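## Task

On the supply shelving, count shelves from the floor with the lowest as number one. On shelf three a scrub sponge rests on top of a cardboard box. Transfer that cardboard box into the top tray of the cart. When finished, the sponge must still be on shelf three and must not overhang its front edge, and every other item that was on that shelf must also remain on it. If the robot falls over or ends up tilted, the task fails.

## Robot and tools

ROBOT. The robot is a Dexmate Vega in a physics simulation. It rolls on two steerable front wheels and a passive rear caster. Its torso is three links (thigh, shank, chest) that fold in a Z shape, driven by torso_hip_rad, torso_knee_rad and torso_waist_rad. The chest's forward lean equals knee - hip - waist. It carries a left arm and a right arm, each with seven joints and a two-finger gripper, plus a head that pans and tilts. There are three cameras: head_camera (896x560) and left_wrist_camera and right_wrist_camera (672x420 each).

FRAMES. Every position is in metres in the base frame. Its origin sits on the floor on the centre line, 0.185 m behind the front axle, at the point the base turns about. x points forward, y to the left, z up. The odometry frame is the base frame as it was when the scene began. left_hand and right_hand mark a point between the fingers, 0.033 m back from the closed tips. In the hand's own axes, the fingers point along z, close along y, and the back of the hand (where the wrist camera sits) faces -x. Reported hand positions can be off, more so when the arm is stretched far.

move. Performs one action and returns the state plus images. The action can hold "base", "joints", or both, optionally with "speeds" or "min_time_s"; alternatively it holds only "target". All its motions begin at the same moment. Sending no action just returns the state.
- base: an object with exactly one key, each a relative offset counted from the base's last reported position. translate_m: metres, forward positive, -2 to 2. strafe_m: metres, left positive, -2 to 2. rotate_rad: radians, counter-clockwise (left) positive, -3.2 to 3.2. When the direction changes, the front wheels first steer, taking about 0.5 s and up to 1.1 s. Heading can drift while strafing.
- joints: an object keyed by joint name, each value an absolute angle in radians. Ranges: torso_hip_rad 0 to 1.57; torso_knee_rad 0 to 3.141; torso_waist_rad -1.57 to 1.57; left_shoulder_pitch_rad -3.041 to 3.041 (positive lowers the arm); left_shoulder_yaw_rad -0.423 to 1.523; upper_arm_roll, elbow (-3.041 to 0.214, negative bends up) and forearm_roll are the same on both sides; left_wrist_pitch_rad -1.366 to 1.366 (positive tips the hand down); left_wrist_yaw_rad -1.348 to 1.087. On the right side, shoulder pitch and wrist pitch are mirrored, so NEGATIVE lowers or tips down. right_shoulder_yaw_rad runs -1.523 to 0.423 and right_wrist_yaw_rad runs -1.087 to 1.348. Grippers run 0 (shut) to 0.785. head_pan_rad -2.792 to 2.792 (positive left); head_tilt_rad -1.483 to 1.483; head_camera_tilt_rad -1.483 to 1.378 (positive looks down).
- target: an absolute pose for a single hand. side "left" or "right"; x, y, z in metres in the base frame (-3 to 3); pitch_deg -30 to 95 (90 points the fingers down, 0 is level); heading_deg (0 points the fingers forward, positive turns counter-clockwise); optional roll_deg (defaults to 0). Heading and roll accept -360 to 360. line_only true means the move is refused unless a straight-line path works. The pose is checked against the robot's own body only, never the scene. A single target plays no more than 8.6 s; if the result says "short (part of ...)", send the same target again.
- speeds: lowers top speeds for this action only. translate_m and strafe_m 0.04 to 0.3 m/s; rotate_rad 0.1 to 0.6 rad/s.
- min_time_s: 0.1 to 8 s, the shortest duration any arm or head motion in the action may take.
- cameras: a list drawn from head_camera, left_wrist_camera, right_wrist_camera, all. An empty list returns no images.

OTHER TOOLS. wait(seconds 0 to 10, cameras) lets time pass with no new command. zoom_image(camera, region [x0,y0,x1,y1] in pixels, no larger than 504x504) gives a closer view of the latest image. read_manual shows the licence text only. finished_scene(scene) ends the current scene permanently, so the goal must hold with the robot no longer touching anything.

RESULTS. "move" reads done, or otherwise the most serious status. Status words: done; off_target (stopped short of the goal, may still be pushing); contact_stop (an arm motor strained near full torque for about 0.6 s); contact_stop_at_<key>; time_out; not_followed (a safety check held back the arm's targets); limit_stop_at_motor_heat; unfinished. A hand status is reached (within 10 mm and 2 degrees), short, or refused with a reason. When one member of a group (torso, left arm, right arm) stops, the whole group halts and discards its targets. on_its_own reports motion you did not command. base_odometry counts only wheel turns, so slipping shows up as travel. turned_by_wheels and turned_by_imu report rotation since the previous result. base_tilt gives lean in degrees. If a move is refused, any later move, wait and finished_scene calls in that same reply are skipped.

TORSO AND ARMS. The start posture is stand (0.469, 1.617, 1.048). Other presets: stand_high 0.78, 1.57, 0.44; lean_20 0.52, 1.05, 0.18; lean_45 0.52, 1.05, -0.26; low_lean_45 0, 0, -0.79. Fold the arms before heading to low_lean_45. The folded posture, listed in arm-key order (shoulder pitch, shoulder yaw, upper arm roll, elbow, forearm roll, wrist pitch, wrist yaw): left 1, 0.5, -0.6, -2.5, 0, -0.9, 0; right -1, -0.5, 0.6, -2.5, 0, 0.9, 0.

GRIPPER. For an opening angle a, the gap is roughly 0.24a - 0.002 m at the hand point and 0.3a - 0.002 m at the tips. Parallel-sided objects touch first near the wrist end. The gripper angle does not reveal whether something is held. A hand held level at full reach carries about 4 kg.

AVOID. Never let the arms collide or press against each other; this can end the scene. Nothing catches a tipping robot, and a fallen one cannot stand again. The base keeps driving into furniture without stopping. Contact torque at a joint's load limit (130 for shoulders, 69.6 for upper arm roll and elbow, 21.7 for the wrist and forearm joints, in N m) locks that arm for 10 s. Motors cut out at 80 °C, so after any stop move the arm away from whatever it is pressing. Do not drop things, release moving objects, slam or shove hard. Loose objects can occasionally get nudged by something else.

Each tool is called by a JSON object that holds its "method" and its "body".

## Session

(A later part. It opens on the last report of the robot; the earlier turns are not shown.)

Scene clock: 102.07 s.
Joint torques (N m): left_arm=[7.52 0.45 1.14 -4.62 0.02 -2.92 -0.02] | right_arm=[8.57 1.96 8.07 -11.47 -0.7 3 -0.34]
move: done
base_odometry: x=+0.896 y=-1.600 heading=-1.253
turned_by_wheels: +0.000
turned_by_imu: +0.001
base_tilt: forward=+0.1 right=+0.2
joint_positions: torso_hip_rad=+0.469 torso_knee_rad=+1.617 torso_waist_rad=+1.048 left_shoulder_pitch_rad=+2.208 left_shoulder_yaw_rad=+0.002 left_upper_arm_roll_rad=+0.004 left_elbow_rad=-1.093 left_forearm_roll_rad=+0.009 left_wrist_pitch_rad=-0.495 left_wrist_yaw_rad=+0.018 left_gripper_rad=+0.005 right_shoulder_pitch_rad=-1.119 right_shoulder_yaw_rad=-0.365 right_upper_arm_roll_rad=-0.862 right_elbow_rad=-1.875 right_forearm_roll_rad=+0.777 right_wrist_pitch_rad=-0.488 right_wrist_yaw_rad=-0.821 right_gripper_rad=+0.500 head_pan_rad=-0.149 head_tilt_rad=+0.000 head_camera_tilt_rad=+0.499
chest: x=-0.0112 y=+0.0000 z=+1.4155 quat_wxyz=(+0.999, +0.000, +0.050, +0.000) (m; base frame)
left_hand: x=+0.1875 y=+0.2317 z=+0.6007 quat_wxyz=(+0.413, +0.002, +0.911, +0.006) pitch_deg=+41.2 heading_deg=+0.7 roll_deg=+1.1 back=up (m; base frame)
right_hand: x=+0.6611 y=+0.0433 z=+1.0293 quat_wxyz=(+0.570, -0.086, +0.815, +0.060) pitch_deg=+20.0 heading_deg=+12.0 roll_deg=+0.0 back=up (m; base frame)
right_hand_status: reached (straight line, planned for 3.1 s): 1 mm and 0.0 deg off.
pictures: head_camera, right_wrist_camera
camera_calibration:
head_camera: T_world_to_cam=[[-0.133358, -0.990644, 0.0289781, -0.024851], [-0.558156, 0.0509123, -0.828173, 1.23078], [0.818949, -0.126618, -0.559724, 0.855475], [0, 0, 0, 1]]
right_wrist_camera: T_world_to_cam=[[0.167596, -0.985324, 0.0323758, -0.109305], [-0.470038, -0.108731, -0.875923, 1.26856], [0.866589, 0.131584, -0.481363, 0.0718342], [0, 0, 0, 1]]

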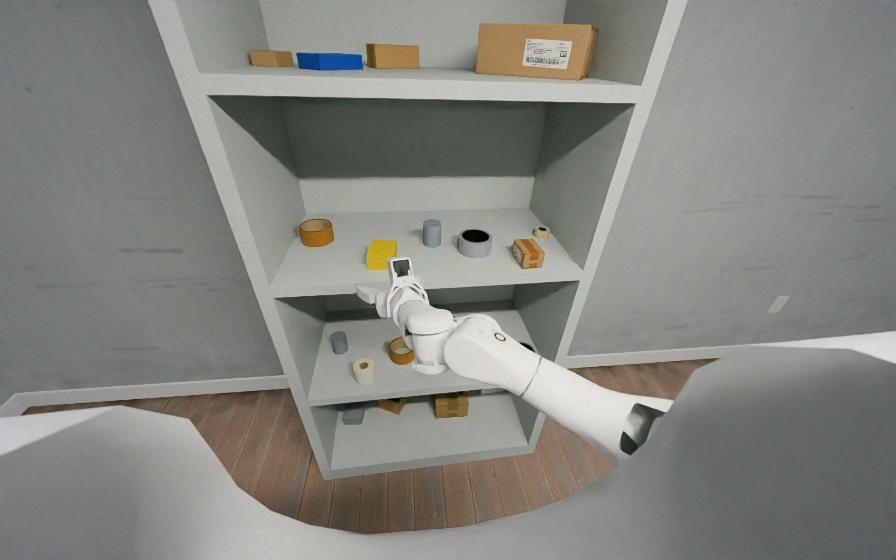

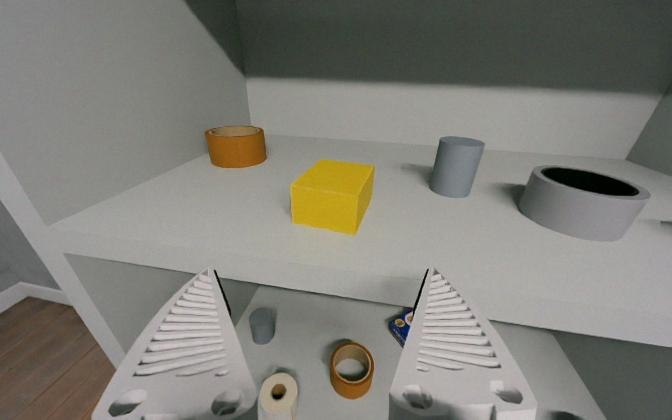

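{"method": "move", "body": {"target": {"side": "right", "x": 0.66, "y": -0.351, "z": 1.025, "pitch_deg": 20, "heading_deg": 2.5, "roll_deg": 0, "line_only": true}, "cameras": ["right_wrist_camera"]}}

Scene clock: 107.77 s.
Joint torques (N m): left_arm=[7.05 0.09 1.24 -3.89 0.04 -3.12 0.03] | right_arm=[5.12 -7.57 11.16 -3.24 -0.33 3.93 0.24]
move: done
base_odometry: x=+0.896 y=-1.600 heading=-1.253
turned_by_wheels: +0.000
turned_by_imu: +0.001
base_tilt: forward=+0.2 right=+0.3
joint_positions: torso_hip_rad=+0.469 torso_knee_rad=+1.617 torso_waist_rad=+1.048 left_shoulder_pitch_rad=+2.208 left_shoulder_yaw_rad=+0.002 left_upper_arm_roll_rad=+0.004 left_elbow_rad=-1.093 left_forearm_roll_rad=+0.009 left_wrist_pitch_rad=-0.495 left_wrist_yaw_rad=+0.018 left_gripper_rad=+0.005 right_shoulder_pitch_rad=-1.590 right_shoulder_yaw_rad=-1.094 right_upper_arm_roll_rad=-0.256 right_elbow_rad=-1.920 right_forearm_roll_rad=+1.120 right_wrist_pitch_rad=-0.162 right_wrist_yaw_rad=-0.387 right_gripper_rad=+0.500 head_pan_rad=-0.149 head_tilt_rad=+0.000 head_camera_tilt_rad=+0.499
chest: x=-0.0112 y=+0.0000 z=+1.4155 quat_wxyz=(+0.999, +0.000, +0.050, +0.000) (m; base frame)
left_hand: x=+0.1875 y=+0.2317 z=+0.6007 quat_wxyz=(+0.413, +0.002, +0.911, +0.006) pitch_deg=+41.2 heading_deg=+0.7 roll_deg=+1.1 back=up (m; base frame)
right_hand: x=+0.6598 y=-0.3476 z=+1.0235 quat_wxyz=(+0.573, -0.018, +0.820, +0.013) pitch_deg=+20.1 heading_deg=+2.6 roll_deg=+0.0 back=up (m; base frame)
right_hand_status: reached (straight line, planned for 2.7 s): 4 mm and 0.1 deg off.
pictures: right_wrist_camera
camera_calibration:
right_wrist_camera: T_world_to_cam=[[0.00330608, -0.999502, 0.031372, -0.389629], [-0.48269, -0.0290705, -0.875309, 1.25576], [0.875785, -0.0122491, -0.482546, 0.0668074], [0, 0, 0, 1]]

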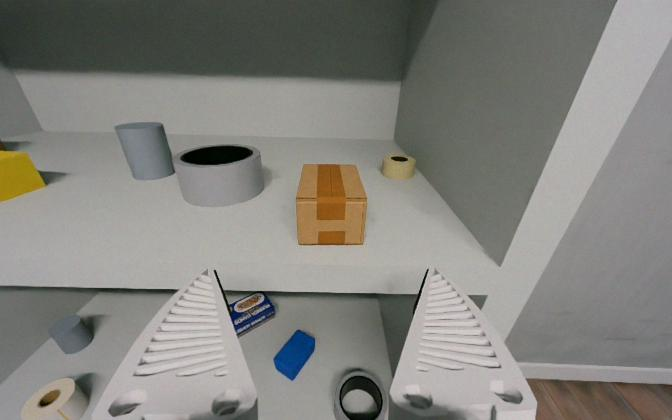

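{"method": "move", "body": {"joints": {"right_gripper_rad": 0.56}, "cameras": []}}

{"method": "move", "body": {"target": {"side": "right", "x": 0.81, "y": -0.3495, "z": 1.017, "pitch_deg": 20, "heading_deg": 3, "roll_deg": 0, "line_only": true}, "cameras": ["right_wrist_camera", "head_camera"]}}

Scene clock: 110.10 s.
Joint torques (N m): left_arm=[6.85 -0.68 1.08 -4.19 0 -3.05 0.18] | right_arm=[4.72 -10.35 11.98 -4.07 -0.86 2.57 0.02]
move: done
base_odometry: x=+0.896 y=-1.600 heading=-1.253
turned_by_wheels: +0.000
turned_by_imu: +0.001
base_tilt: forward=+0.1 right=+0.3
joint_positions: torso_hip_rad=+0.469 torso_knee_rad=+1.617 torso_waist_rad=+1.048 left_shoulder_pitch_rad=+2.208 left_shoulder_yaw_rad=+0.002 left_upper_arm_roll_rad=+0.004 left_elbow_rad=-1.093 left_forearm_roll_rad=+0.009 left_wrist_pitch_rad=-0.495 left_wrist_yaw_rad=+0.018 left_gripper_rad=+0.005 right_shoulder_pitch_rad=-1.595 right_shoulder_yaw_rad=-1.099 right_upper_arm_roll_rad=-0.250 right_elbow_rad=-1.917 right_forearm_roll_rad=+1.123 right_wrist_pitch_rad=-0.158 right_wrist_yaw_rad=-0.382 right_gripper_rad=+0.560 head_pan_rad=-0.149 head_tilt_rad=+0.000 head_camera_tilt_rad=+0.499
joint_status: all done
chest: x=-0.0112 y=+0.0000 z=+1.4155 quat_wxyz=(+0.999, +0.000, +0.050, +0.000) (m; base frame)
left_hand: x=+0.1875 y=+0.2317 z=+0.6007 quat_wxyz=(+0.413, +0.002, +0.911, +0.006) pitch_deg=+41.2 heading_deg=+0.7 roll_deg=+1.1 back=up (m; base frame)
right_hand: x=+0.6598 y=-0.3507 z=+1.0246 quat_wxyz=(+0.573, -0.018, +0.819, +0.013) pitch_deg=+20.0 heading_deg=+2.5 roll_deg=+0.0 back=up (m; base frame)
pictures: none

Scene clock: 114.07 s.
Joint torques (N m): left_arm=[8.09 0.48 1.39 -4.44 0 -3.15 0.19] | right_arm=[24.32 -4.93 4.49 -4.47 -0.28 2.41 0.13]
move: done
base_odometry: x=+0.896 y=-1.600 heading=-1.253
turned_by_wheels: +0.000
turned_by_imu: +0.001
base_tilt: forward=+0.1 right=+0.2
joint_positions: torso_hip_rad=+0.469 torso_knee_rad=+1.617 torso_waist_rad=+1.048 left_shoulder_pitch_rad=+2.208 left_shoulder_yaw_rad=+0.002 left_upper_arm_roll_rad=+0.004 left_elbow_rad=-1.093 left_forearm_roll_rad=+0.009 left_wrist_pitch_rad=-0.495 left_wrist_yaw_rad=+0.018 left_gripper_rad=+0.005 right_shoulder_pitch_rad=-0.994 right_shoulder_yaw_rad=-0.765 right_upper_arm_roll_rad=-0.546 right_elbow_rad=-1.315 right_forearm_roll_rad=+0.923 right_wrist_pitch_rad=-0.254 right_wrist_yaw_rad=-0.142 right_gripper_rad=+0.560 head_pan_rad=-0.149 head_tilt_rad=+0.000 head_camera_tilt_rad=+0.499
chest: x=-0.0112 y=+0.0000 z=+1.4155 quat_wxyz=(+0.999, +0.000, +0.050, +0.000) (m; base frame)
left_hand: x=+0.1875 y=+0.2317 z=+0.6007 quat_wxyz=(+0.413, +0.002, +0.911, +0.006) pitch_deg=+41.2 heading_deg=+0.7 roll_deg=+1.1 back=up (m; base frame)
right_hand: x=+0.8086 y=-0.3499 z=+1.0166 quat_wxyz=(+0.573, -0.021, +0.819, +0.015) pitch_deg=+20.0 heading_deg=+3.0 roll_deg=+0.0 back=up (m; base frame)
right_hand_status: reached (straight line, planned for 2.4 s): 2 mm and 0.0 deg off.
pictures: head_camera, right_wrist_camera
camera_calibration:
head_camera: T_world_to_cam=[[-0.133359, -0.990644, 0.0289785, -0.0248513], [-0.558158, 0.0509124, -0.828171, 1.23078], [0.818947, -0.126618, -0.559726, 0.855476], [0, 0, 0, 1]]
right_wrist_camera: T_world_to_cam=[[0.0104261, -0.999437, 0.0318823, -0.398475], [-0.480977, -0.0329657, -0.876113, 1.31949], [0.876671, -0.00620024, -0.48105, -0.0669796], [0, 0, 0, 1]]

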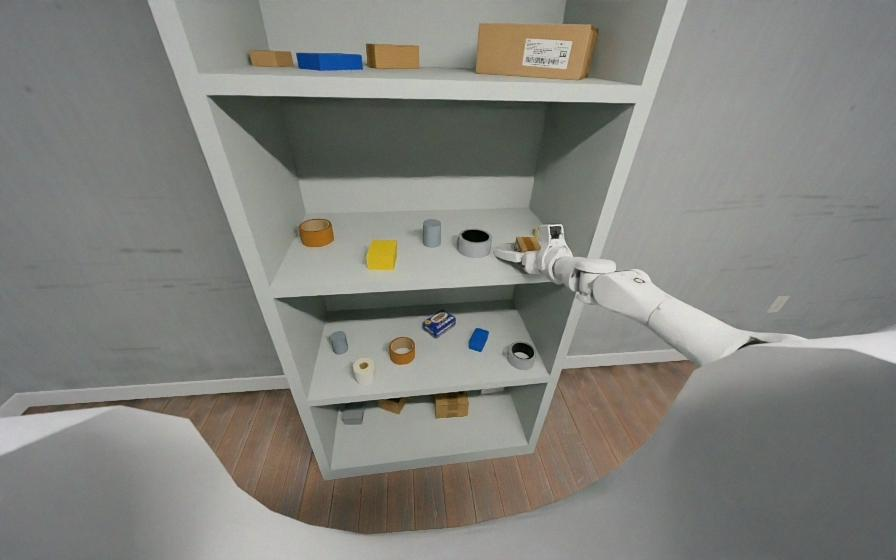

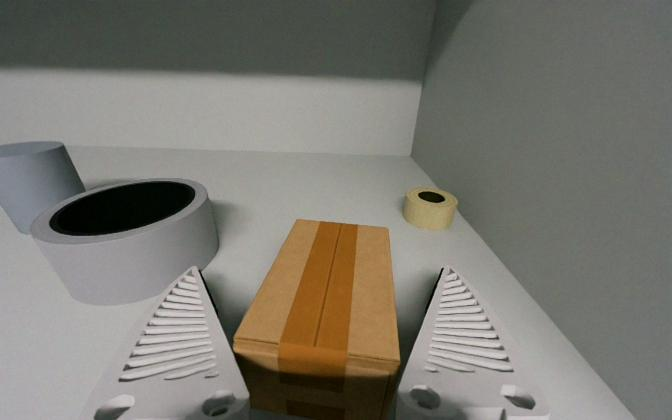

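{"method": "move", "body": {"target": {"side": "right", "x": 0.81, "y": -0.355, "z": 1.017, "pitch_deg": 20, "heading_deg": -6, "roll_deg": 0, "line_only": true}, "cameras": ["right_wrist_camera"]}}

Scene clock: 117.63 s.
Joint torques (N m): left_arm=[7.45 0.85 1.22 -4.83 0 -2.87 0.14] | right_arm=[11.66 -4.09 10.48 -8.65 -0.43 2.35 -1.01]
move: done
base_odometry: x=+0.896 y=-1.600 heading=-1.253
turned_by_wheels: +0.000
turned_by_imu: +0.001
base_tilt: forward=+0.1 right=+0.3
joint_positions: torso_hip_rad=+0.469 torso_knee_rad=+1.617 torso_waist_rad=+1.048 left_shoulder_pitch_rad=+2.208 left_shoulder_yaw_rad=+0.002 left_upper_arm_roll_rad=+0.004 left_elbow_rad=-1.093 left_forearm_roll_rad=+0.009 left_wrist_pitch_rad=-0.495 left_wrist_yaw_rad=+0.018 left_gripper_rad=+0.005 right_shoulder_pitch_rad=-1.002 right_shoulder_yaw_rad=-0.685 right_upper_arm_roll_rad=-0.535 right_elbow_rad=-1.364 right_forearm_roll_rad=+0.925 right_wrist_pitch_rad=-0.284 right_wrist_yaw_rad=-0.376 right_gripper_rad=+0.560 head_pan_rad=-0.149 head_tilt_rad=+0.000 head_camera_tilt_rad=+0.499
chest: x=-0.0112 y=+0.0000 z=+1.4155 quat_wxyz=(+0.999, +0.000, +0.050, +0.000) (m; base frame)
left_hand: x=+0.1875 y=+0.2317 z=+0.6007 quat_wxyz=(+0.413, +0.002, +0.911, +0.006) pitch_deg=+41.2 heading_deg=+0.7 roll_deg=+1.1 back=up (m; base frame)
right_hand: x=+0.8100 y=-0.3548 z=+1.0166 quat_wxyz=(+0.573, +0.041, +0.818, -0.029) pitch_deg=+20.0 heading_deg=-5.8 roll_deg=+0.0 back=up (m; base frame)
right_hand_status: reached (straight line, planned for 1.1 s): 0 mm and 0.2 deg off.
pictures: right_wrist_camera
camera_calibration:
right_wrist_camera: T_world_to_cam=[[-0.141332, -0.989436, 0.0322895, -0.277263], [-0.480515, 0.0400471, -0.876072, 1.34559], [0.865524, -0.139332, -0.481098, -0.106423], [0, 0, 0, 1]]

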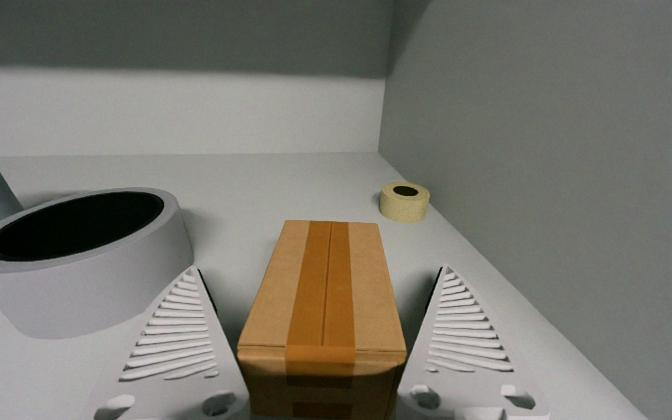

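{"method": "move", "body": {"joints": {"right_gripper_rad": 0.32}, "cameras": ["right_wrist_camera"]}}

{"method": "move", "body": {"joints": {"right_gripper_rad": 0.2}, "cameras": ["right_wrist_camera"]}}

Scene clock: 118.70 s.
Joint torques (N m): left_arm=[7.61 0.77 1.35 -4.18 0.01 -2.39 -0.09] | right_arm=[12.1 -1.92 8.61 -7.97 -0.61 1.96 -0.17]
move: done
base_odometry: x=+0.896 y=-1.600 heading=-1.253
turned_by_wheels: +0.000
turned_by_imu: +0.000
base_tilt: forward=+0.2 right=+0.3
joint_positions: torso_hip_rad=+0.469 torso_knee_rad=+1.617 torso_waist_rad=+1.048 left_shoulder_pitch_rad=+2.208 left_shoulder_yaw_rad=+0.002 left_upper_arm_roll_rad=+0.004 left_elbow_rad=-1.093 left_forearm_roll_rad=+0.009 left_wrist_pitch_rad=-0.495 left_wrist_yaw_rad=+0.018 left_gripper_rad=+0.005 right_shoulder_pitch_rad=-1.002 right_shoulder_yaw_rad=-0.684 right_upper_arm_roll_rad=-0.535 right_elbow_rad=-1.365 right_forearm_roll_rad=+0.925 right_wrist_pitch_rad=-0.284 right_wrist_yaw_rad=-0.381 right_gripper_rad=+0.320 head_pan_rad=-0.149 head_tilt_rad=+0.000 head_camera_tilt_rad=+0.499
joint_status: all done
chest: x=-0.0112 y=+0.0000 z=+1.4155 quat_wxyz=(+0.999, +0.000, +0.050, +0.000) (m; base frame)
left_hand: x=+0.1875 y=+0.2317 z=+0.6007 quat_wxyz=(+0.413, +0.002, +0.911, +0.006) pitch_deg=+41.2 heading_deg=+0.7 roll_deg=+1.1 back=up (m; base frame)
right_hand: x=+0.8100 y=-0.3550 z=+1.0168 quat_wxyz=(+0.573, +0.043, +0.818, -0.030) pitch_deg=+20.0 heading_deg=-6.0 roll_deg=+0.0 back=up (m; base frame)
pictures: right_wrist_camera
camera_calibration:
right_wrist_camera: T_world_to_cam=[[-0.144891, -0.988921, 0.0322902, -0.274467], [-0.48019, 0.0417462, -0.87617, 1.34618], [0.865115, -0.142455, -0.480919, -0.107287], [0, 0, 0, 1]]

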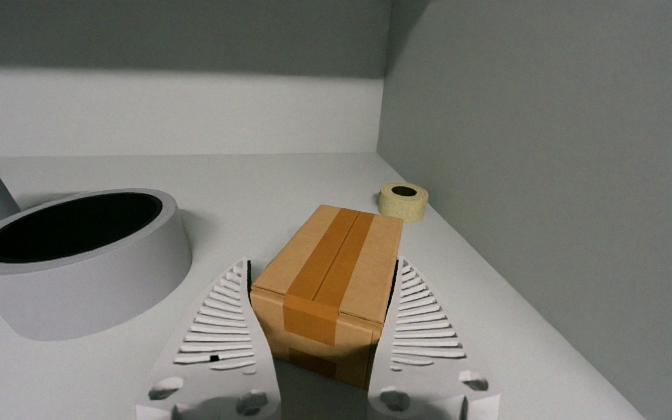

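Scene clock: 119.30 s.
Joint torques (N m): left_arm=[7.67 -0.18 1.09 -3.9 -0.09 -2.61 0.02] | right_arm=[11.91 -3.32 10.37 -8.68 -0.31 1.38 -0.3]
move: done
base_odometry: x=+0.896 y=-1.600 heading=-1.253
turned_by_wheels: +0.000
turned_by_imu: +0.000
base_tilt: forward=+0.1 right=+0.3
joint_positions: torso_hip_rad=+0.469 torso_knee_rad=+1.617 torso_waist_rad=+1.048 left_shoulder_pitch_rad=+2.208 left_shoulder_yaw_rad=+0.002 left_upper_arm_roll_rad=+0.004 left_elbow_rad=-1.093 left_forearm_roll_rad=+0.009 left_wrist_pitch_rad=-0.495 left_wrist_yaw_rad=+0.018 left_gripper_rad=+0.005 right_shoulder_pitch_rad=-1.002 right_shoulder_yaw_rad=-0.684 right_upper_arm_roll_rad=-0.535 right_elbow_rad=-1.365 right_forearm_roll_rad=+0.925 right_wrist_pitch_rad=-0.284 right_wrist_yaw_rad=-0.381 right_gripper_rad=+0.201 head_pan_rad=-0.149 head_tilt_rad=+0.000 head_camera_tilt_rad=+0.499
joint_status: all done
chest: x=-0.0112 y=+0.0000 z=+1.4155 quat_wxyz=(+0.999, +0.000, +0.050, +0.000) (m; base frame)
left_hand: x=+0.1875 y=+0.2317 z=+0.6007 quat_wxyz=(+0.413, +0.002, +0.911, +0.006) pitch_deg=+41.2 heading_deg=+0.7 roll_deg=+1.1 back=up (m; base frame)
right_hand: x=+0.8100 y=-0.3550 z=+1.0168 quat_wxyz=(+0.573, +0.043, +0.818, -0.030) pitch_deg=+20.0 heading_deg=-6.0 roll_deg=+0.0 back=up (m; base frame)
pictures: right_wrist_camera
camera_calibration:
right_wrist_camera: T_world_to_cam=[[-0.145173, -0.988879, 0.0322889, -0.274221], [-0.480196, 0.0418871, -0.876161, 1.34622], [0.865065, -0.1427, -0.480936, -0.107309], [0, 0, 0, 1]]

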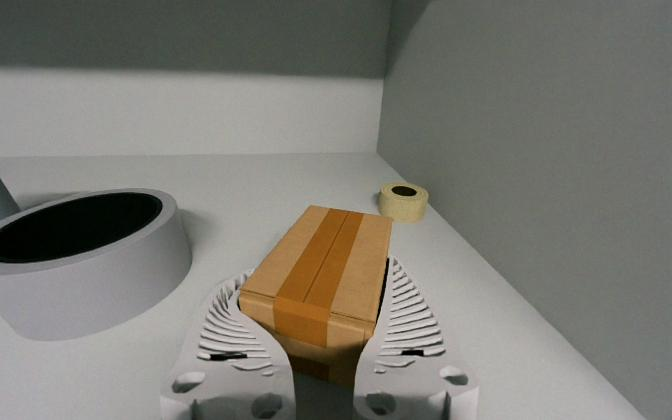

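{"method": "move", "body": {"target": {"side": "right", "x": 0.80, "y": -0.354, "z": 1.07, "pitch_deg": 20, "heading_deg": -6, "roll_deg": 0, "line_only": true}, "cameras": ["right_wrist_camera", "head_camera"]}}

{"method": "zoom_image", "body": {"camera": "head_camera", "region": [470, 190, 610, 300]}}

Scene clock: 121.83 s.
Joint torques (N m): left_arm=[6.69 0.16 1.28 -3.99 0.01 -2.3 0.04] | right_arm=[13.4 -6.91 10.25 -10.03 -0.69 3.74 -0.41]
move: done
base_odometry: x=+0.896 y=-1.600 heading=-1.253
turned_by_wheels: +0.000
turned_by_imu: +0.001
base_tilt: forward=+0.2 right=+0.2
joint_positions: torso_hip_rad=+0.469 torso_knee_rad=+1.617 torso_waist_rad=+1.048 left_shoulder_pitch_rad=+2.208 left_shoulder_yaw_rad=+0.002 left_upper_arm_roll_rad=+0.004 left_elbow_rad=-1.093 left_forearm_roll_rad=+0.009 left_wrist_pitch_rad=-0.495 left_wrist_yaw_rad=+0.018 left_gripper_rad=+0.005 right_shoulder_pitch_rad=-1.018 right_shoulder_yaw_rad=-0.758 right_upper_arm_roll_rad=-0.469 right_elbow_rad=-1.551 right_forearm_roll_rad=+1.008 right_wrist_pitch_rad=-0.415 right_wrist_yaw_rad=-0.466 right_gripper_rad=+0.201 head_pan_rad=-0.149 head_tilt_rad=+0.000 head_camera_tilt_rad=+0.499
chest: x=-0.0112 y=+0.0000 z=+1.4155 quat_wxyz=(+0.999, +0.000, +0.050, +0.000) (m; base frame)
left_hand: x=+0.1875 y=+0.2317 z=+0.6007 quat_wxyz=(+0.413, +0.002, +0.911, +0.006) pitch_deg=+41.2 heading_deg=+0.7 roll_deg=+1.1 back=up (m; base frame)
right_hand: x=+0.8003 y=-0.3540 z=+1.0677 quat_wxyz=(+0.572, +0.043, +0.818, -0.030) pitch_deg=+20.1 heading_deg=-6.0 roll_deg=+0.0 back=up (m; base frame)
right_hand_status: reached (straight line, planned for 0.9 s): 2 mm and 0.1 deg off.
pictures: head_camera, right_wrist_camera
camera_calibration:
head_camera: T_world_to_cam=[[-0.133358, -0.990644, 0.028982, -0.0248534], [-0.55818, 0.0509124, -0.828156, 1.23077], [0.818933, -0.126618, -0.559747, 0.855489], [0, 0, 0, 1]]
right_wrist_camera: T_world_to_cam=[[-0.145388, -0.988859, 0.0319283, -0.275698], [-0.480894, 0.0424276, -0.875752, 1.38641], [0.864641, -0.142678, -0.481705, -0.0731302], [0, 0, 0, 1]]

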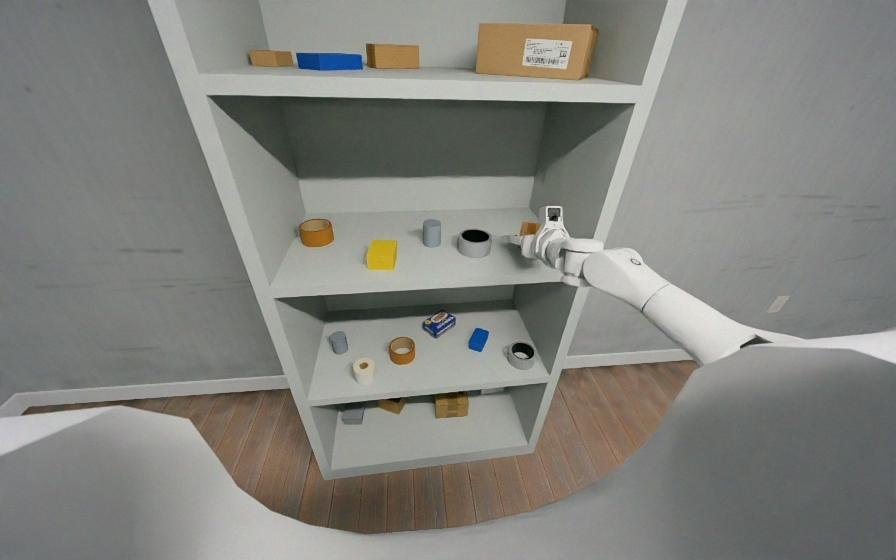

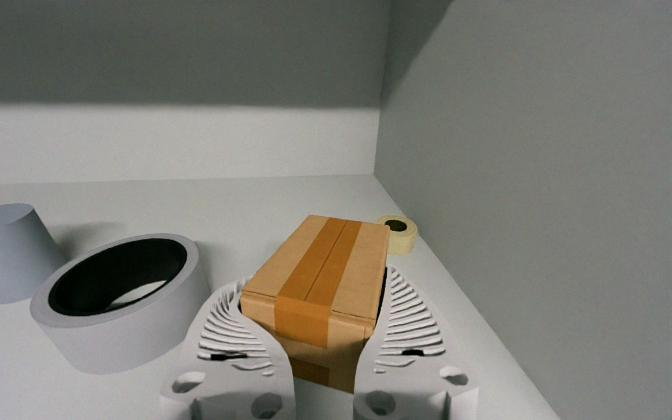

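Scaled by 3.600 from the camera's 896x560 image, which has a finer 960x600 frame.

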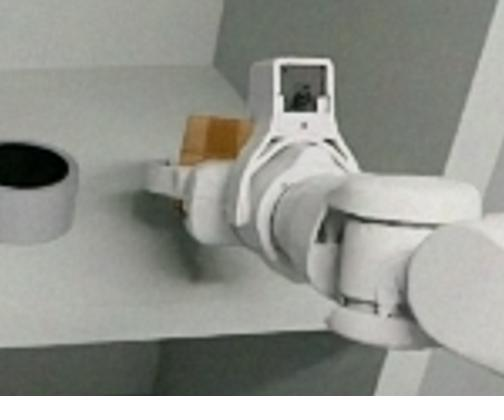

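{"method": "move", "body": {"target": {"side": "right", "x": 0.52, "y": -0.32, "z": 1.12, "pitch_deg": 20, "heading_deg": 0, "roll_deg": 0, "line_only": true}, "cameras": ["right_wrist_camera", "head_camera"]}}

Scene clock: 129.07 s.
Joint torques (N m): left_arm=[7.3 -0.32 1.34 -3.76 0.07 -2.82 -0.05] | right_arm=[-0.28 -2.64 10.11 -8.51 -1.45 3.49 0.27]
move: done
base_odometry: x=+0.896 y=-1.600 heading=-1.253
turned_by_wheels: +0.000
turned_by_imu: +0.002
base_tilt: forward=+0.2 right=+0.3
joint_positions: torso_hip_rad=+0.469 torso_knee_rad=+1.617 torso_waist_rad=+1.048 left_shoulder_pitch_rad=+2.208 left_shoulder_yaw_rad=+0.002 left_upper_arm_roll_rad=+0.004 left_elbow_rad=-1.093 left_forearm_roll_rad=+0.009 left_wrist_pitch_rad=-0.495 left_wrist_yaw_rad=+0.018 left_gripper_rad=+0.005 right_shoulder_pitch_rad=-2.354 right_shoulder_yaw_rad=-1.049 right_upper_arm_roll_rad=+0.486 right_elbow_rad=-2.517 right_forearm_roll_rad=+1.217 right_wrist_pitch_rad=-0.293 right_wrist_yaw_rad=-0.635 right_gripper_rad=+0.201 head_pan_rad=-0.149 head_tilt_rad=+0.000 head_camera_tilt_rad=+0.499
chest: x=-0.0112 y=+0.0000 z=+1.4155 quat_wxyz=(+0.999, +0.000, +0.050, +0.000) (m; base frame)
left_hand: x=+0.1875 y=+0.2317 z=+0.6007 quat_wxyz=(+0.413, +0.002, +0.911, +0.006) pitch_deg=+41.2 heading_deg=+0.7 roll_deg=+1.1 back=up (m; base frame)
right_hand: x=+0.5209 y=-0.3201 z=+1.1192 quat_wxyz=(+0.573, +0.000, +0.819, +0.000) pitch_deg=+20.1 heading_deg=+0.0 roll_deg=+0.0 back=up (m; base frame)
right_hand_status: reached (straight line, planned for 4.8 s): 1 mm and 0.1 deg off.
pictures: head_camera, right_wrist_camera
camera_calibration:
head_camera: T_world_to_cam=[[-0.133357, -0.990644, 0.0289829, -0.0248538], [-0.558186, 0.0509123, -0.828152, 1.23077], [0.818929, -0.126618, -0.559753, 0.855493], [0, 0, 0, 1]]
right_wrist_camera: T_world_to_cam=[[-0.0416566, -0.998636, 0.0314899, -0.341099], [-0.482532, -0.00748989, -0.875846, 1.28071], [0.874887, -0.0516797, -0.481562, 0.221752], [0, 0, 0, 1]]

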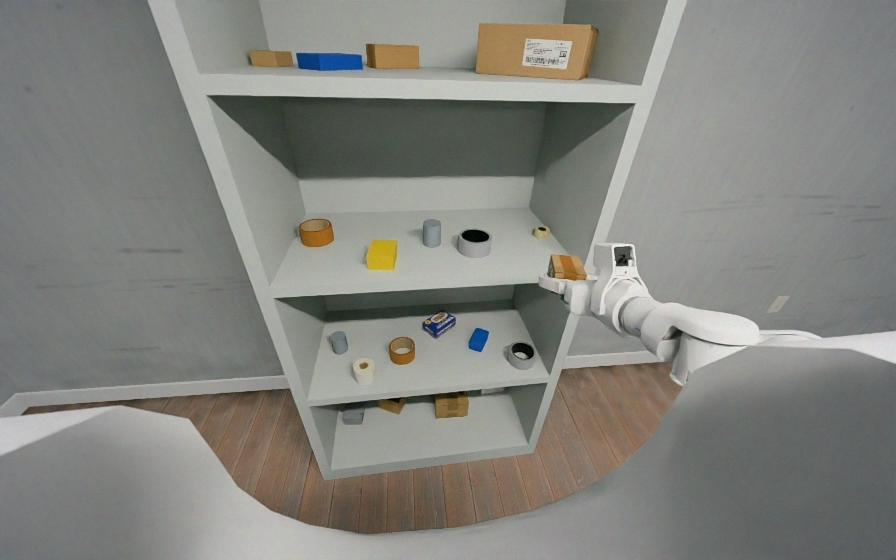

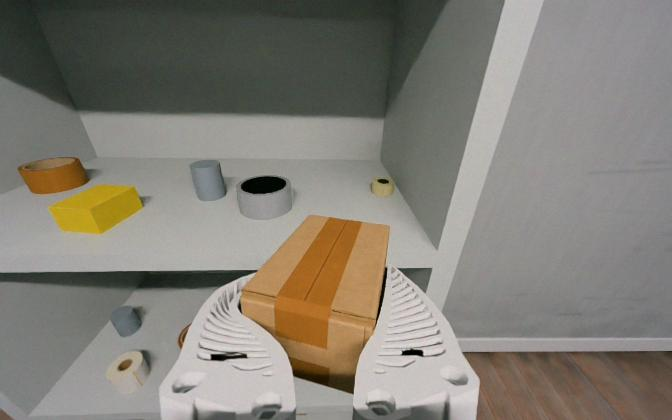

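{"method": "move", "body": {"base": {"translate_m": -0.5}, "cameras": []}}

{"method": "move", "body": {"base": {"rotate_rad": -2.333}, "joints": {"head_pan_rad": 0, "head_camera_tilt_rad": 0.35}, "cameras": ["head_camera", "right_wrist_camera"]}}

Scene clock: 133.33 s.
Joint torques (N m): left_arm=[8.14 1.19 1.44 -4.88 0.04 -2.45 0.15] | right_arm=[-0.78 -2.55 9.88 -8.37 -1.43 2.2 0.26]
move: done
base_odometry: x=+0.740 y=-1.125 heading=-1.254
turned_by_wheels: -0.001
turned_by_imu: +0.005
base_tilt: forward=+0.1 right=+0.3
base_status: done
joint_positions: torso_hip_rad=+0.469 torso_knee_rad=+1.617 torso_waist_rad=+1.048 left_shoulder_pitch_rad=+2.208 left_shoulder_yaw_rad=+0.002 left_upper_arm_roll_rad=+0.004 left_elbow_rad=-1.093 left_forearm_roll_rad=+0.009 left_wrist_pitch_rad=-0.495 left_wrist_yaw_rad=+0.018 left_gripper_rad=+0.005 right_shoulder_pitch_rad=-2.360 right_shoulder_yaw_rad=-1.048 right_upper_arm_roll_rad=+0.491 right_elbow_rad=-2.520 right_forearm_roll_rad=+1.216 right_wrist_pitch_rad=-0.293 right_wrist_yaw_rad=-0.634 right_gripper_rad=+0.201 head_pan_rad=-0.149 head_tilt_rad=+0.000 head_camera_tilt_rad=+0.499
chest: x=-0.0111 y=+0.0000 z=+1.4155 quat_wxyz=(+0.999, +0.000, +0.050, +0.000) (m; base frame)
left_hand: x=+0.1875 y=+0.2317 z=+0.6007 quat_wxyz=(+0.413, +0.002, +0.911, +0.006) pitch_deg=+41.2 heading_deg=+0.7 roll_deg=+1.1 back=up (m; base frame)
right_hand: x=+0.5199 y=-0.3201 z=+1.1195 quat_wxyz=(+0.573, +0.000, +0.819, +0.000) pitch_deg=+20.1 heading_deg=+0.0 roll_deg=+0.0 back=up (m; base frame)
pictures: none

Scene clock: 138.80 s.
Joint torques (N m): left_arm=[8.47 0.28 1.29 -4 -0.05 -2.52 0.17] | right_arm=[-0.53 -4.45 10.39 -8.09 -1.36 3.43 -0.06]
move: done
base_odometry: x=+0.740 y=-1.124 heading=+2.699
turned_by_wheels: -2.331
turned_by_imu: -2.267
base_tilt: forward=+0.2 right=+0.2
base_status: done
joint_positions: torso_hip_rad=+0.469 torso_knee_rad=+1.617 torso_waist_rad=+1.048 left_shoulder_pitch_rad=+2.208 left_shoulder_yaw_rad=+0.002 left_upper_arm_roll_rad=+0.004 left_elbow_rad=-1.093 left_forearm_roll_rad=+0.009 left_wrist_pitch_rad=-0.495 left_wrist_yaw_rad=+0.018 left_gripper_rad=+0.005 right_shoulder_pitch_rad=-2.360 right_shoulder_yaw_rad=-1.048 right_upper_arm_roll_rad=+0.491 right_elbow_rad=-2.520 right_forearm_roll_rad=+1.216 right_wrist_pitch_rad=-0.293 right_wrist_yaw_rad=-0.634 right_gripper_rad=+0.201 head_pan_rad=-0.001 head_tilt_rad=+0.000 head_camera_tilt_rad=+0.351
joint_status: all done
chest: x=-0.0111 y=+0.0000 z=+1.4155 quat_wxyz=(+0.999, +0.000, +0.050, +0.000) (m; base frame)
left_hand: x=+0.1875 y=+0.2317 z=+0.6007 quat_wxyz=(+0.413, +0.002, +0.911, +0.006) pitch_deg=+41.2 heading_deg=+0.7 roll_deg=+1.1 back=up (m; base frame)
right_hand: x=+0.5199 y=-0.3201 z=+1.1195 quat_wxyz=(+0.573, +0.000, +0.819, +0.000) pitch_deg=+20.1 heading_deg=+0.0 roll_deg=+0.0 back=up (m; base frame)
pictures: head_camera, right_wrist_camera
camera_calibration:
head_camera: T_world_to_cam=[[0.0119807, -0.999797, 0.0162089, 0.00546344], [-0.431834, -0.0197938, -0.901736, 1.34977], [0.901874, 0.00380386, -0.431983, 0.672523], [0, 0, 0, 1]]
right_wrist_camera: T_world_to_cam=[[-0.0412659, -0.998636, 0.0319774, -0.341844], [-0.482636, -0.00809993, -0.875784, 1.28024], [0.874848, -0.0515735, -0.481644, 0.22287], [0, 0, 0, 1]]

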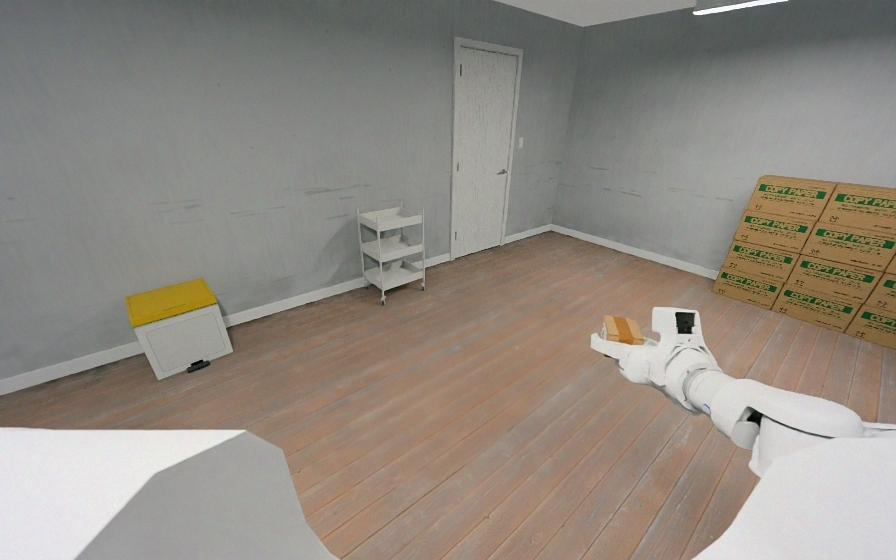

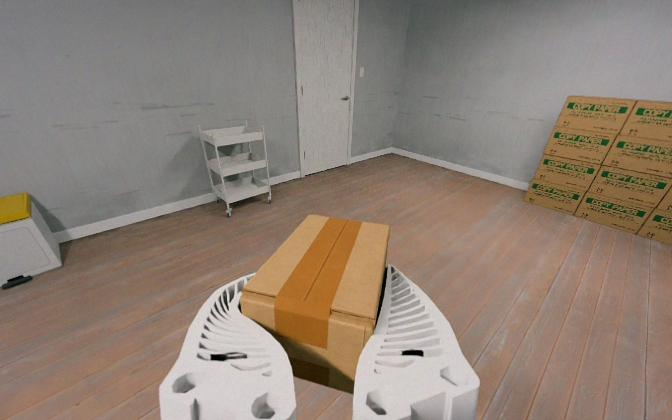

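{"method": "zoom_image", "body": {"camera": "head_camera", "region": [330, 190, 460, 310]}}

Scaled by 3.877 from the camera's 896x560 image, which has a finer 960x600 frame.

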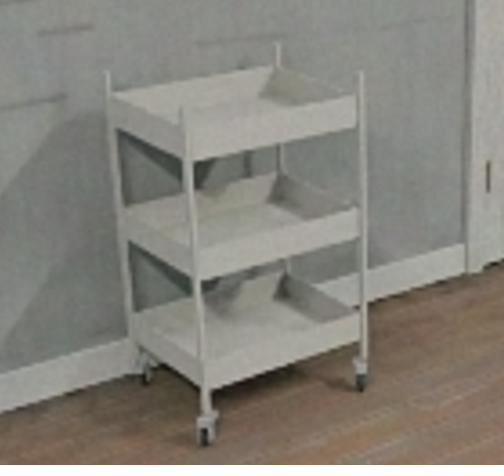

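{"method": "move", "body": {"base": {"rotate_rad": 0.091}, "cameras": []}}

{"method": "move", "body": {"base": {"translate_m": 1.75}, "joints": {"head_pan_rad": 0.25, "head_camera_tilt_rad": 0.6}, "cameras": ["head_camera", "right_wrist_camera"]}}

Scene clock: 143.13 s.
Joint torques (N m): left_arm=[7.23 0.06 1.34 -4.06 0.06 -3.01 0] | right_arm=[-0.66 -4.63 10.31 -8.5 -1.27 3.24 0.04]
move: done
base_odometry: x=+0.740 y=-1.124 heading=+2.790
turned_by_wheels: +0.091
turned_by_imu: +0.089
base_tilt: forward=+0.1 right=+0.3
base_status: done
joint_positions: torso_hip_rad=+0.469 torso_knee_rad=+1.617 torso_waist_rad=+1.048 left_shoulder_pitch_rad=+2.208 left_shoulder_yaw_rad=+0.002 left_upper_arm_roll_rad=+0.004 left_elbow_rad=-1.093 left_forearm_roll_rad=+0.009 left_wrist_pitch_rad=-0.495 left_wrist_yaw_rad=+0.018 left_gripper_rad=+0.005 right_shoulder_pitch_rad=-2.360 right_shoulder_yaw_rad=-1.048 right_upper_arm_roll_rad=+0.491 right_elbow_rad=-2.520 right_forearm_roll_rad=+1.216 right_wrist_pitch_rad=-0.293 right_wrist_yaw_rad=-0.634 right_gripper_rad=+0.201 head_pan_rad=-0.001 head_tilt_rad=+0.000 head_camera_tilt_rad=+0.351
chest: x=-0.0111 y=+0.0000 z=+1.4155 quat_wxyz=(+0.999, +0.000, +0.050, +0.000) (m; base frame)
left_hand: x=+0.1875 y=+0.2317 z=+0.6007 quat_wxyz=(+0.413, +0.002, +0.911, +0.006) pitch_deg=+41.2 heading_deg=+0.7 roll_deg=+1.1 back=up (m; base frame)
right_hand: x=+0.5199 y=-0.3201 z=+1.1195 quat_wxyz=(+0.573, +0.000, +0.819, +0.000) pitch_deg=+20.1 heading_deg=+0.0 roll_deg=+0.0 back=up (m; base frame)
pictures: none

Scene clock: 151.07 s.
Joint torques (N m): left_arm=[7.61 -0.36 1.24 -3.93 -0.02 -2.76 0.07] | right_arm=[0.61 -4.79 10.28 -7.73 -1.37 2.42 -0.12]
move: done
base_odometry: x=-0.902 y=-0.517 heading=+2.789
turned_by_wheels: -0.001
turned_by_imu: -0.011
base_tilt: forward=+0.1 right=+0.3
base_status: done
joint_positions: torso_hip_rad=+0.469 torso_knee_rad=+1.617 torso_waist_rad=+1.048 left_shoulder_pitch_rad=+2.208 left_shoulder_yaw_rad=+0.002 left_upper_arm_roll_rad=+0.004 left_elbow_rad=-1.093 left_forearm_roll_rad=+0.009 left_wrist_pitch_rad=-0.495 left_wrist_yaw_rad=+0.018 left_gripper_rad=+0.005 right_shoulder_pitch_rad=-2.360 right_shoulder_yaw_rad=-1.048 right_upper_arm_roll_rad=+0.491 right_elbow_rad=-2.520 right_forearm_roll_rad=+1.216 right_wrist_pitch_rad=-0.293 right_wrist_yaw_rad=-0.634 right_gripper_rad=+0.201 head_pan_rad=+0.249 head_tilt_rad=+0.000 head_camera_tilt_rad=+0.599
joint_status: all done
chest: x=-0.0110 y=+0.0000 z=+1.4155 quat_wxyz=(+0.999, +0.000, +0.050, +0.000) (m; base frame)
left_hand: x=+0.1875 y=+0.2317 z=+0.6007 quat_wxyz=(+0.413, +0.002, +0.911, +0.006) pitch_deg=+41.2 heading_deg=+0.7 roll_deg=+1.1 back=up (m; base frame)
right_hand: x=+0.5200 y=-0.3200 z=+1.1194 quat_wxyz=(+0.573, +0.000, +0.819, +0.000) pitch_deg=+20.1 heading_deg=+0.0 roll_deg=+0.0 back=up (m; base frame)
pictures: head_camera, right_wrist_camera
camera_calibration:
head_camera: T_world_to_cam=[[0.261283, -0.965186, -0.0121077, 0.0669169], [-0.618309, -0.157722, -0.769947, 1.13988], [0.741232, 0.20866, -0.637994, 0.965266], [0, 0, 0, 1]]
right_wrist_camera: T_world_to_cam=[[-0.0412288, -0.998637, 0.0319903, -0.341861], [-0.482733, -0.00812347, -0.87573, 1.28021], [0.874797, -0.0515481, -0.48174, 0.222906], [0, 0, 0, 1]]

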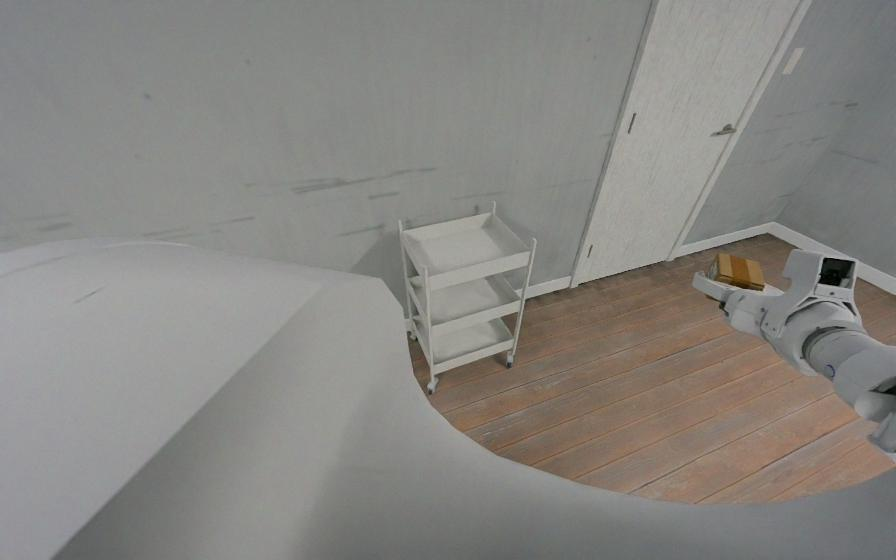

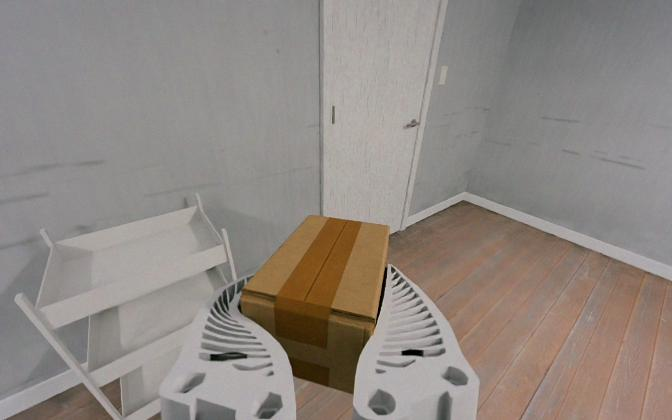

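{"method": "move", "body": {"base": {"translate_m": 0.35}, "cameras": []}}

{"method": "move", "body": {"base": {"rotate_rad": 0.623}, "joints": {"head_pan_rad": -0.1, "head_camera_tilt_rad": 0.75}, "cameras": ["head_camera", "right_wrist_camera"]}}

Scene clock: 154.67 s.
Joint torques (N m): left_arm=[6.76 -0.07 1.38 -3.81 0.06 -2.58 0.07] | right_arm=[-0.25 -4.4 10.42 -9.68 -1.32 3.3 -0.1]
move: done
base_odometry: x=-1.230 y=-0.395 heading=+2.788
turned_by_wheels: -0.001
turned_by_imu: -0.002
base_tilt: forward=+0.2 right=+0.3
base_status: done
joint_positions: torso_hip_rad=+0.469 torso_knee_rad=+1.617 torso_waist_rad=+1.048 left_shoulder_pitch_rad=+2.208 left_shoulder_yaw_rad=+0.002 left_upper_arm_roll_rad=+0.004 left_elbow_rad=-1.093 left_forearm_roll_rad=+0.009 left_wrist_pitch_rad=-0.495 left_wrist_yaw_rad=+0.018 left_gripper_rad=+0.005 right_shoulder_pitch_rad=-2.360 right_shoulder_yaw_rad=-1.048 right_upper_arm_roll_rad=+0.491 right_elbow_rad=-2.520 right_forearm_roll_rad=+1.216 right_wrist_pitch_rad=-0.293 right_wrist_yaw_rad=-0.634 right_gripper_rad=+0.201 head_pan_rad=+0.249 head_tilt_rad=+0.000 head_camera_tilt_rad=+0.599
chest: x=-0.0110 y=+0.0000 z=+1.4155 quat_wxyz=(+0.999, +0.000, +0.050, +0.000) (m; base frame)
left_hand: x=+0.1875 y=+0.2317 z=+0.6007 quat_wxyz=(+0.413, +0.002, +0.911, +0.006) pitch_deg=+41.2 heading_deg=+0.7 roll_deg=+1.1 back=up (m; base frame)
right_hand: x=+0.5200 y=-0.3200 z=+1.1194 quat_wxyz=(+0.573, +0.000, +0.819, +0.000) pitch_deg=+20.1 heading_deg=+0.0 roll_deg=+0.0 back=up (m; base frame)
pictures: none

Scene clock: 157.37 s.
Joint torques (N m): left_arm=[7.55 0 1.11 -4.26 0.02 -3.17 0.16] | right_arm=[1.78 -4.39 10.26 -7.33 -1.03 3.61 -0.15]
move: done
base_odometry: x=-1.231 y=-0.396 heading=-2.872
turned_by_wheels: +0.623
turned_by_imu: +0.605
base_tilt: forward=+0.1 right=+0.4
base_status: done
joint_positions: torso_hip_rad=+0.469 torso_knee_rad=+1.617 torso_waist_rad=+1.048 left_shoulder_pitch_rad=+2.208 left_shoulder_yaw_rad=+0.002 left_upper_arm_roll_rad=+0.004 left_elbow_rad=-1.093 left_forearm_roll_rad=+0.009 left_wrist_pitch_rad=-0.495 left_wrist_yaw_rad=+0.018 left_gripper_rad=+0.005 right_shoulder_pitch_rad=-2.360 right_shoulder_yaw_rad=-1.048 right_upper_arm_roll_rad=+0.491 right_elbow_rad=-2.520 right_forearm_roll_rad=+1.216 right_wrist_pitch_rad=-0.293 right_wrist_yaw_rad=-0.634 right_gripper_rad=+0.200 head_pan_rad=-0.099 head_tilt_rad=+0.000 head_camera_tilt_rad=+0.749
joint_status: all done
chest: x=-0.0110 y=+0.0000 z=+1.4155 quat_wxyz=(+0.999, +0.000, +0.050, +0.000) (m; base frame)
left_hand: x=+0.1875 y=+0.2317 z=+0.6007 quat_wxyz=(+0.413, +0.002, +0.911, +0.006) pitch_deg=+41.2 heading_deg=+0.7 roll_deg=+1.1 back=up (m; base frame)
right_hand: x=+0.5200 y=-0.3200 z=+1.1194 quat_wxyz=(+0.573, +0.000, +0.819, +0.000) pitch_deg=+20.1 heading_deg=+0.0 roll_deg=+0.0 back=up (m; base frame)
pictures: head_camera, right_wrist_camera
camera_calibration:
head_camera: T_world_to_cam=[[-0.0809309, -0.996521, 0.01992, -0.00729874], [-0.746629, 0.0473722, -0.663552, 0.972122], [0.6603, -0.0685747, -0.747865, 1.12183], [0, 0, 0, 1]]
right_wrist_camera: T_world_to_cam=[[-0.0411801, -0.99864, 0.0319885, -0.34186], [-0.482718, -0.0081462, -0.875738, 1.28021], [0.874807, -0.0515044, -0.481726, 0.222917], [0, 0, 0, 1]]

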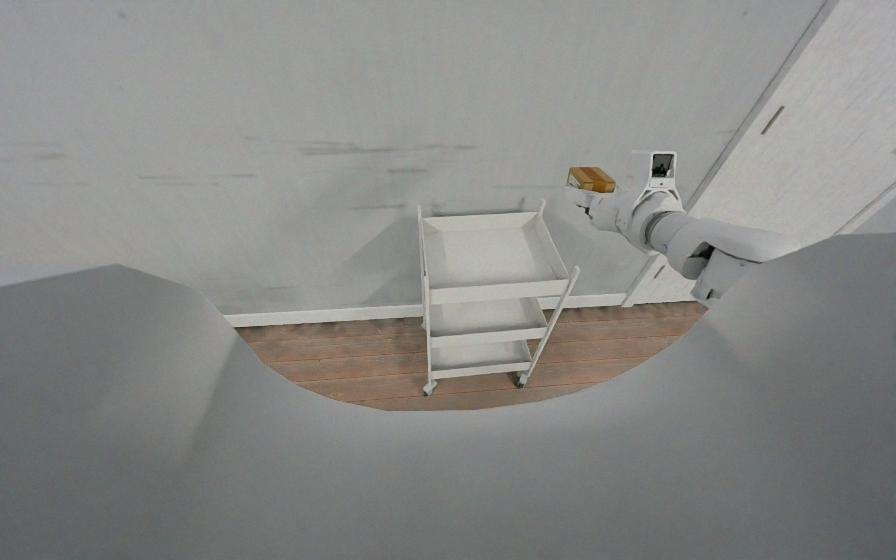

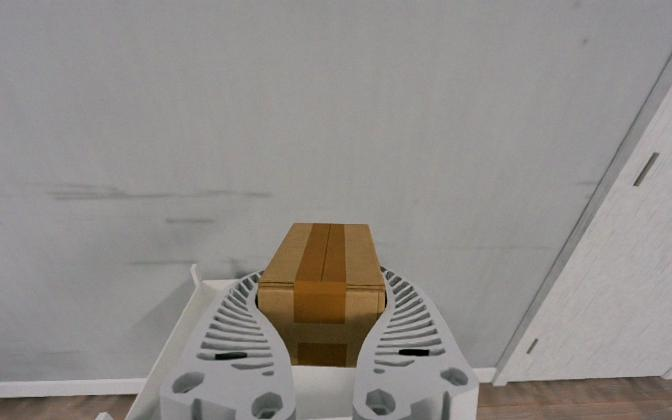

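{"method": "move", "body": {"target": {"side": "right", "x": 0.70, "y": -0.22, "z": 0.98, "pitch_deg": 32, "heading_deg": 0, "roll_deg": 0, "line_only": true}, "cameras": ["right_wrist_camera", "head_camera"]}}

Scene clock: 164.53 s.
Joint torques (N m): left_arm=[7.16 0.56 1.4 -4.51 -0.03 -2.45 0.16] | right_arm=[23.16 -2.79 6.62 -5.1 -0.77 2.56 0.33]
move: done
base_odometry: x=-1.231 y=-0.396 heading=-2.872
turned_by_wheels: +0.000
turned_by_imu: +0.002
base_tilt: forward=+0.2 right=+0.3
joint_positions: torso_hip_rad=+0.469 torso_knee_rad=+1.617 torso_waist_rad=+1.048 left_shoulder_pitch_rad=+2.208 left_shoulder_yaw_rad=+0.002 left_upper_arm_roll_rad=+0.004 left_elbow_rad=-1.093 left_forearm_roll_rad=+0.009 left_wrist_pitch_rad=-0.495 left_wrist_yaw_rad=+0.018 left_gripper_rad=+0.005 right_shoulder_pitch_rad=-1.116 right_shoulder_yaw_rad=-0.783 right_upper_arm_roll_rad=-0.608 right_elbow_rad=-1.855 right_forearm_roll_rad=+1.212 right_wrist_pitch_rad=-0.533 right_wrist_yaw_rad=-0.749 right_gripper_rad=+0.200 head_pan_rad=-0.099 head_tilt_rad=+0.000 head_camera_tilt_rad=+0.749
chest: x=-0.0110 y=+0.0000 z=+1.4155 quat_wxyz=(+0.999, +0.000, +0.050, +0.000) (m; base frame)
left_hand: x=+0.1875 y=+0.2317 z=+0.6007 quat_wxyz=(+0.413, +0.002, +0.911, +0.006) pitch_deg=+41.2 heading_deg=+0.7 roll_deg=+1.1 back=up (m; base frame)
right_hand: x=+0.6986 y=-0.2212 z=+0.9802 quat_wxyz=(+0.485, +0.001, +0.874, +0.000) pitch_deg=+32.0 heading_deg=+0.0 roll_deg=+0.0 back=up (m; base frame)
right_hand_status: reached (straight line, planned for 4.4 s): 2 mm and 0.1 deg off.
pictures: head_camera, right_wrist_camera
camera_calibration:
head_camera: T_world_to_cam=[[-0.0809309, -0.996521, 0.01992, -0.00729875], [-0.746629, 0.0473722, -0.663552, 0.972122], [0.6603, -0.0685747, -0.747865, 1.12183], [0, 0, 0, 1]]
right_wrist_camera: T_world_to_cam=[[-0.0346106, -0.998622, 0.0394501, -0.243308], [-0.652987, -0.0072867, -0.757334, 1.24842], [0.756578, -0.0519722, -0.651835, 0.253891], [0, 0, 0, 1]]

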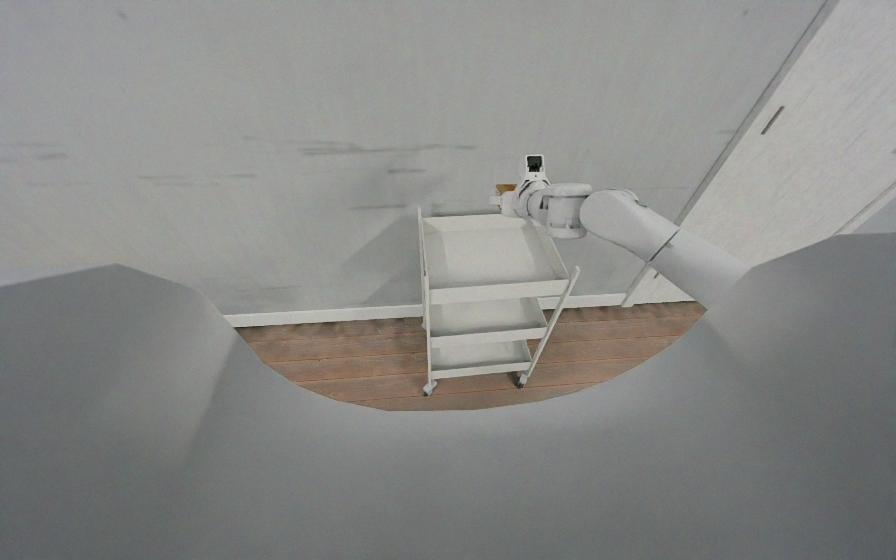

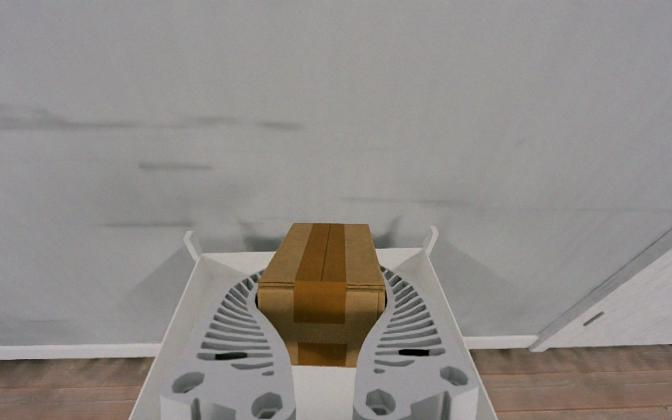

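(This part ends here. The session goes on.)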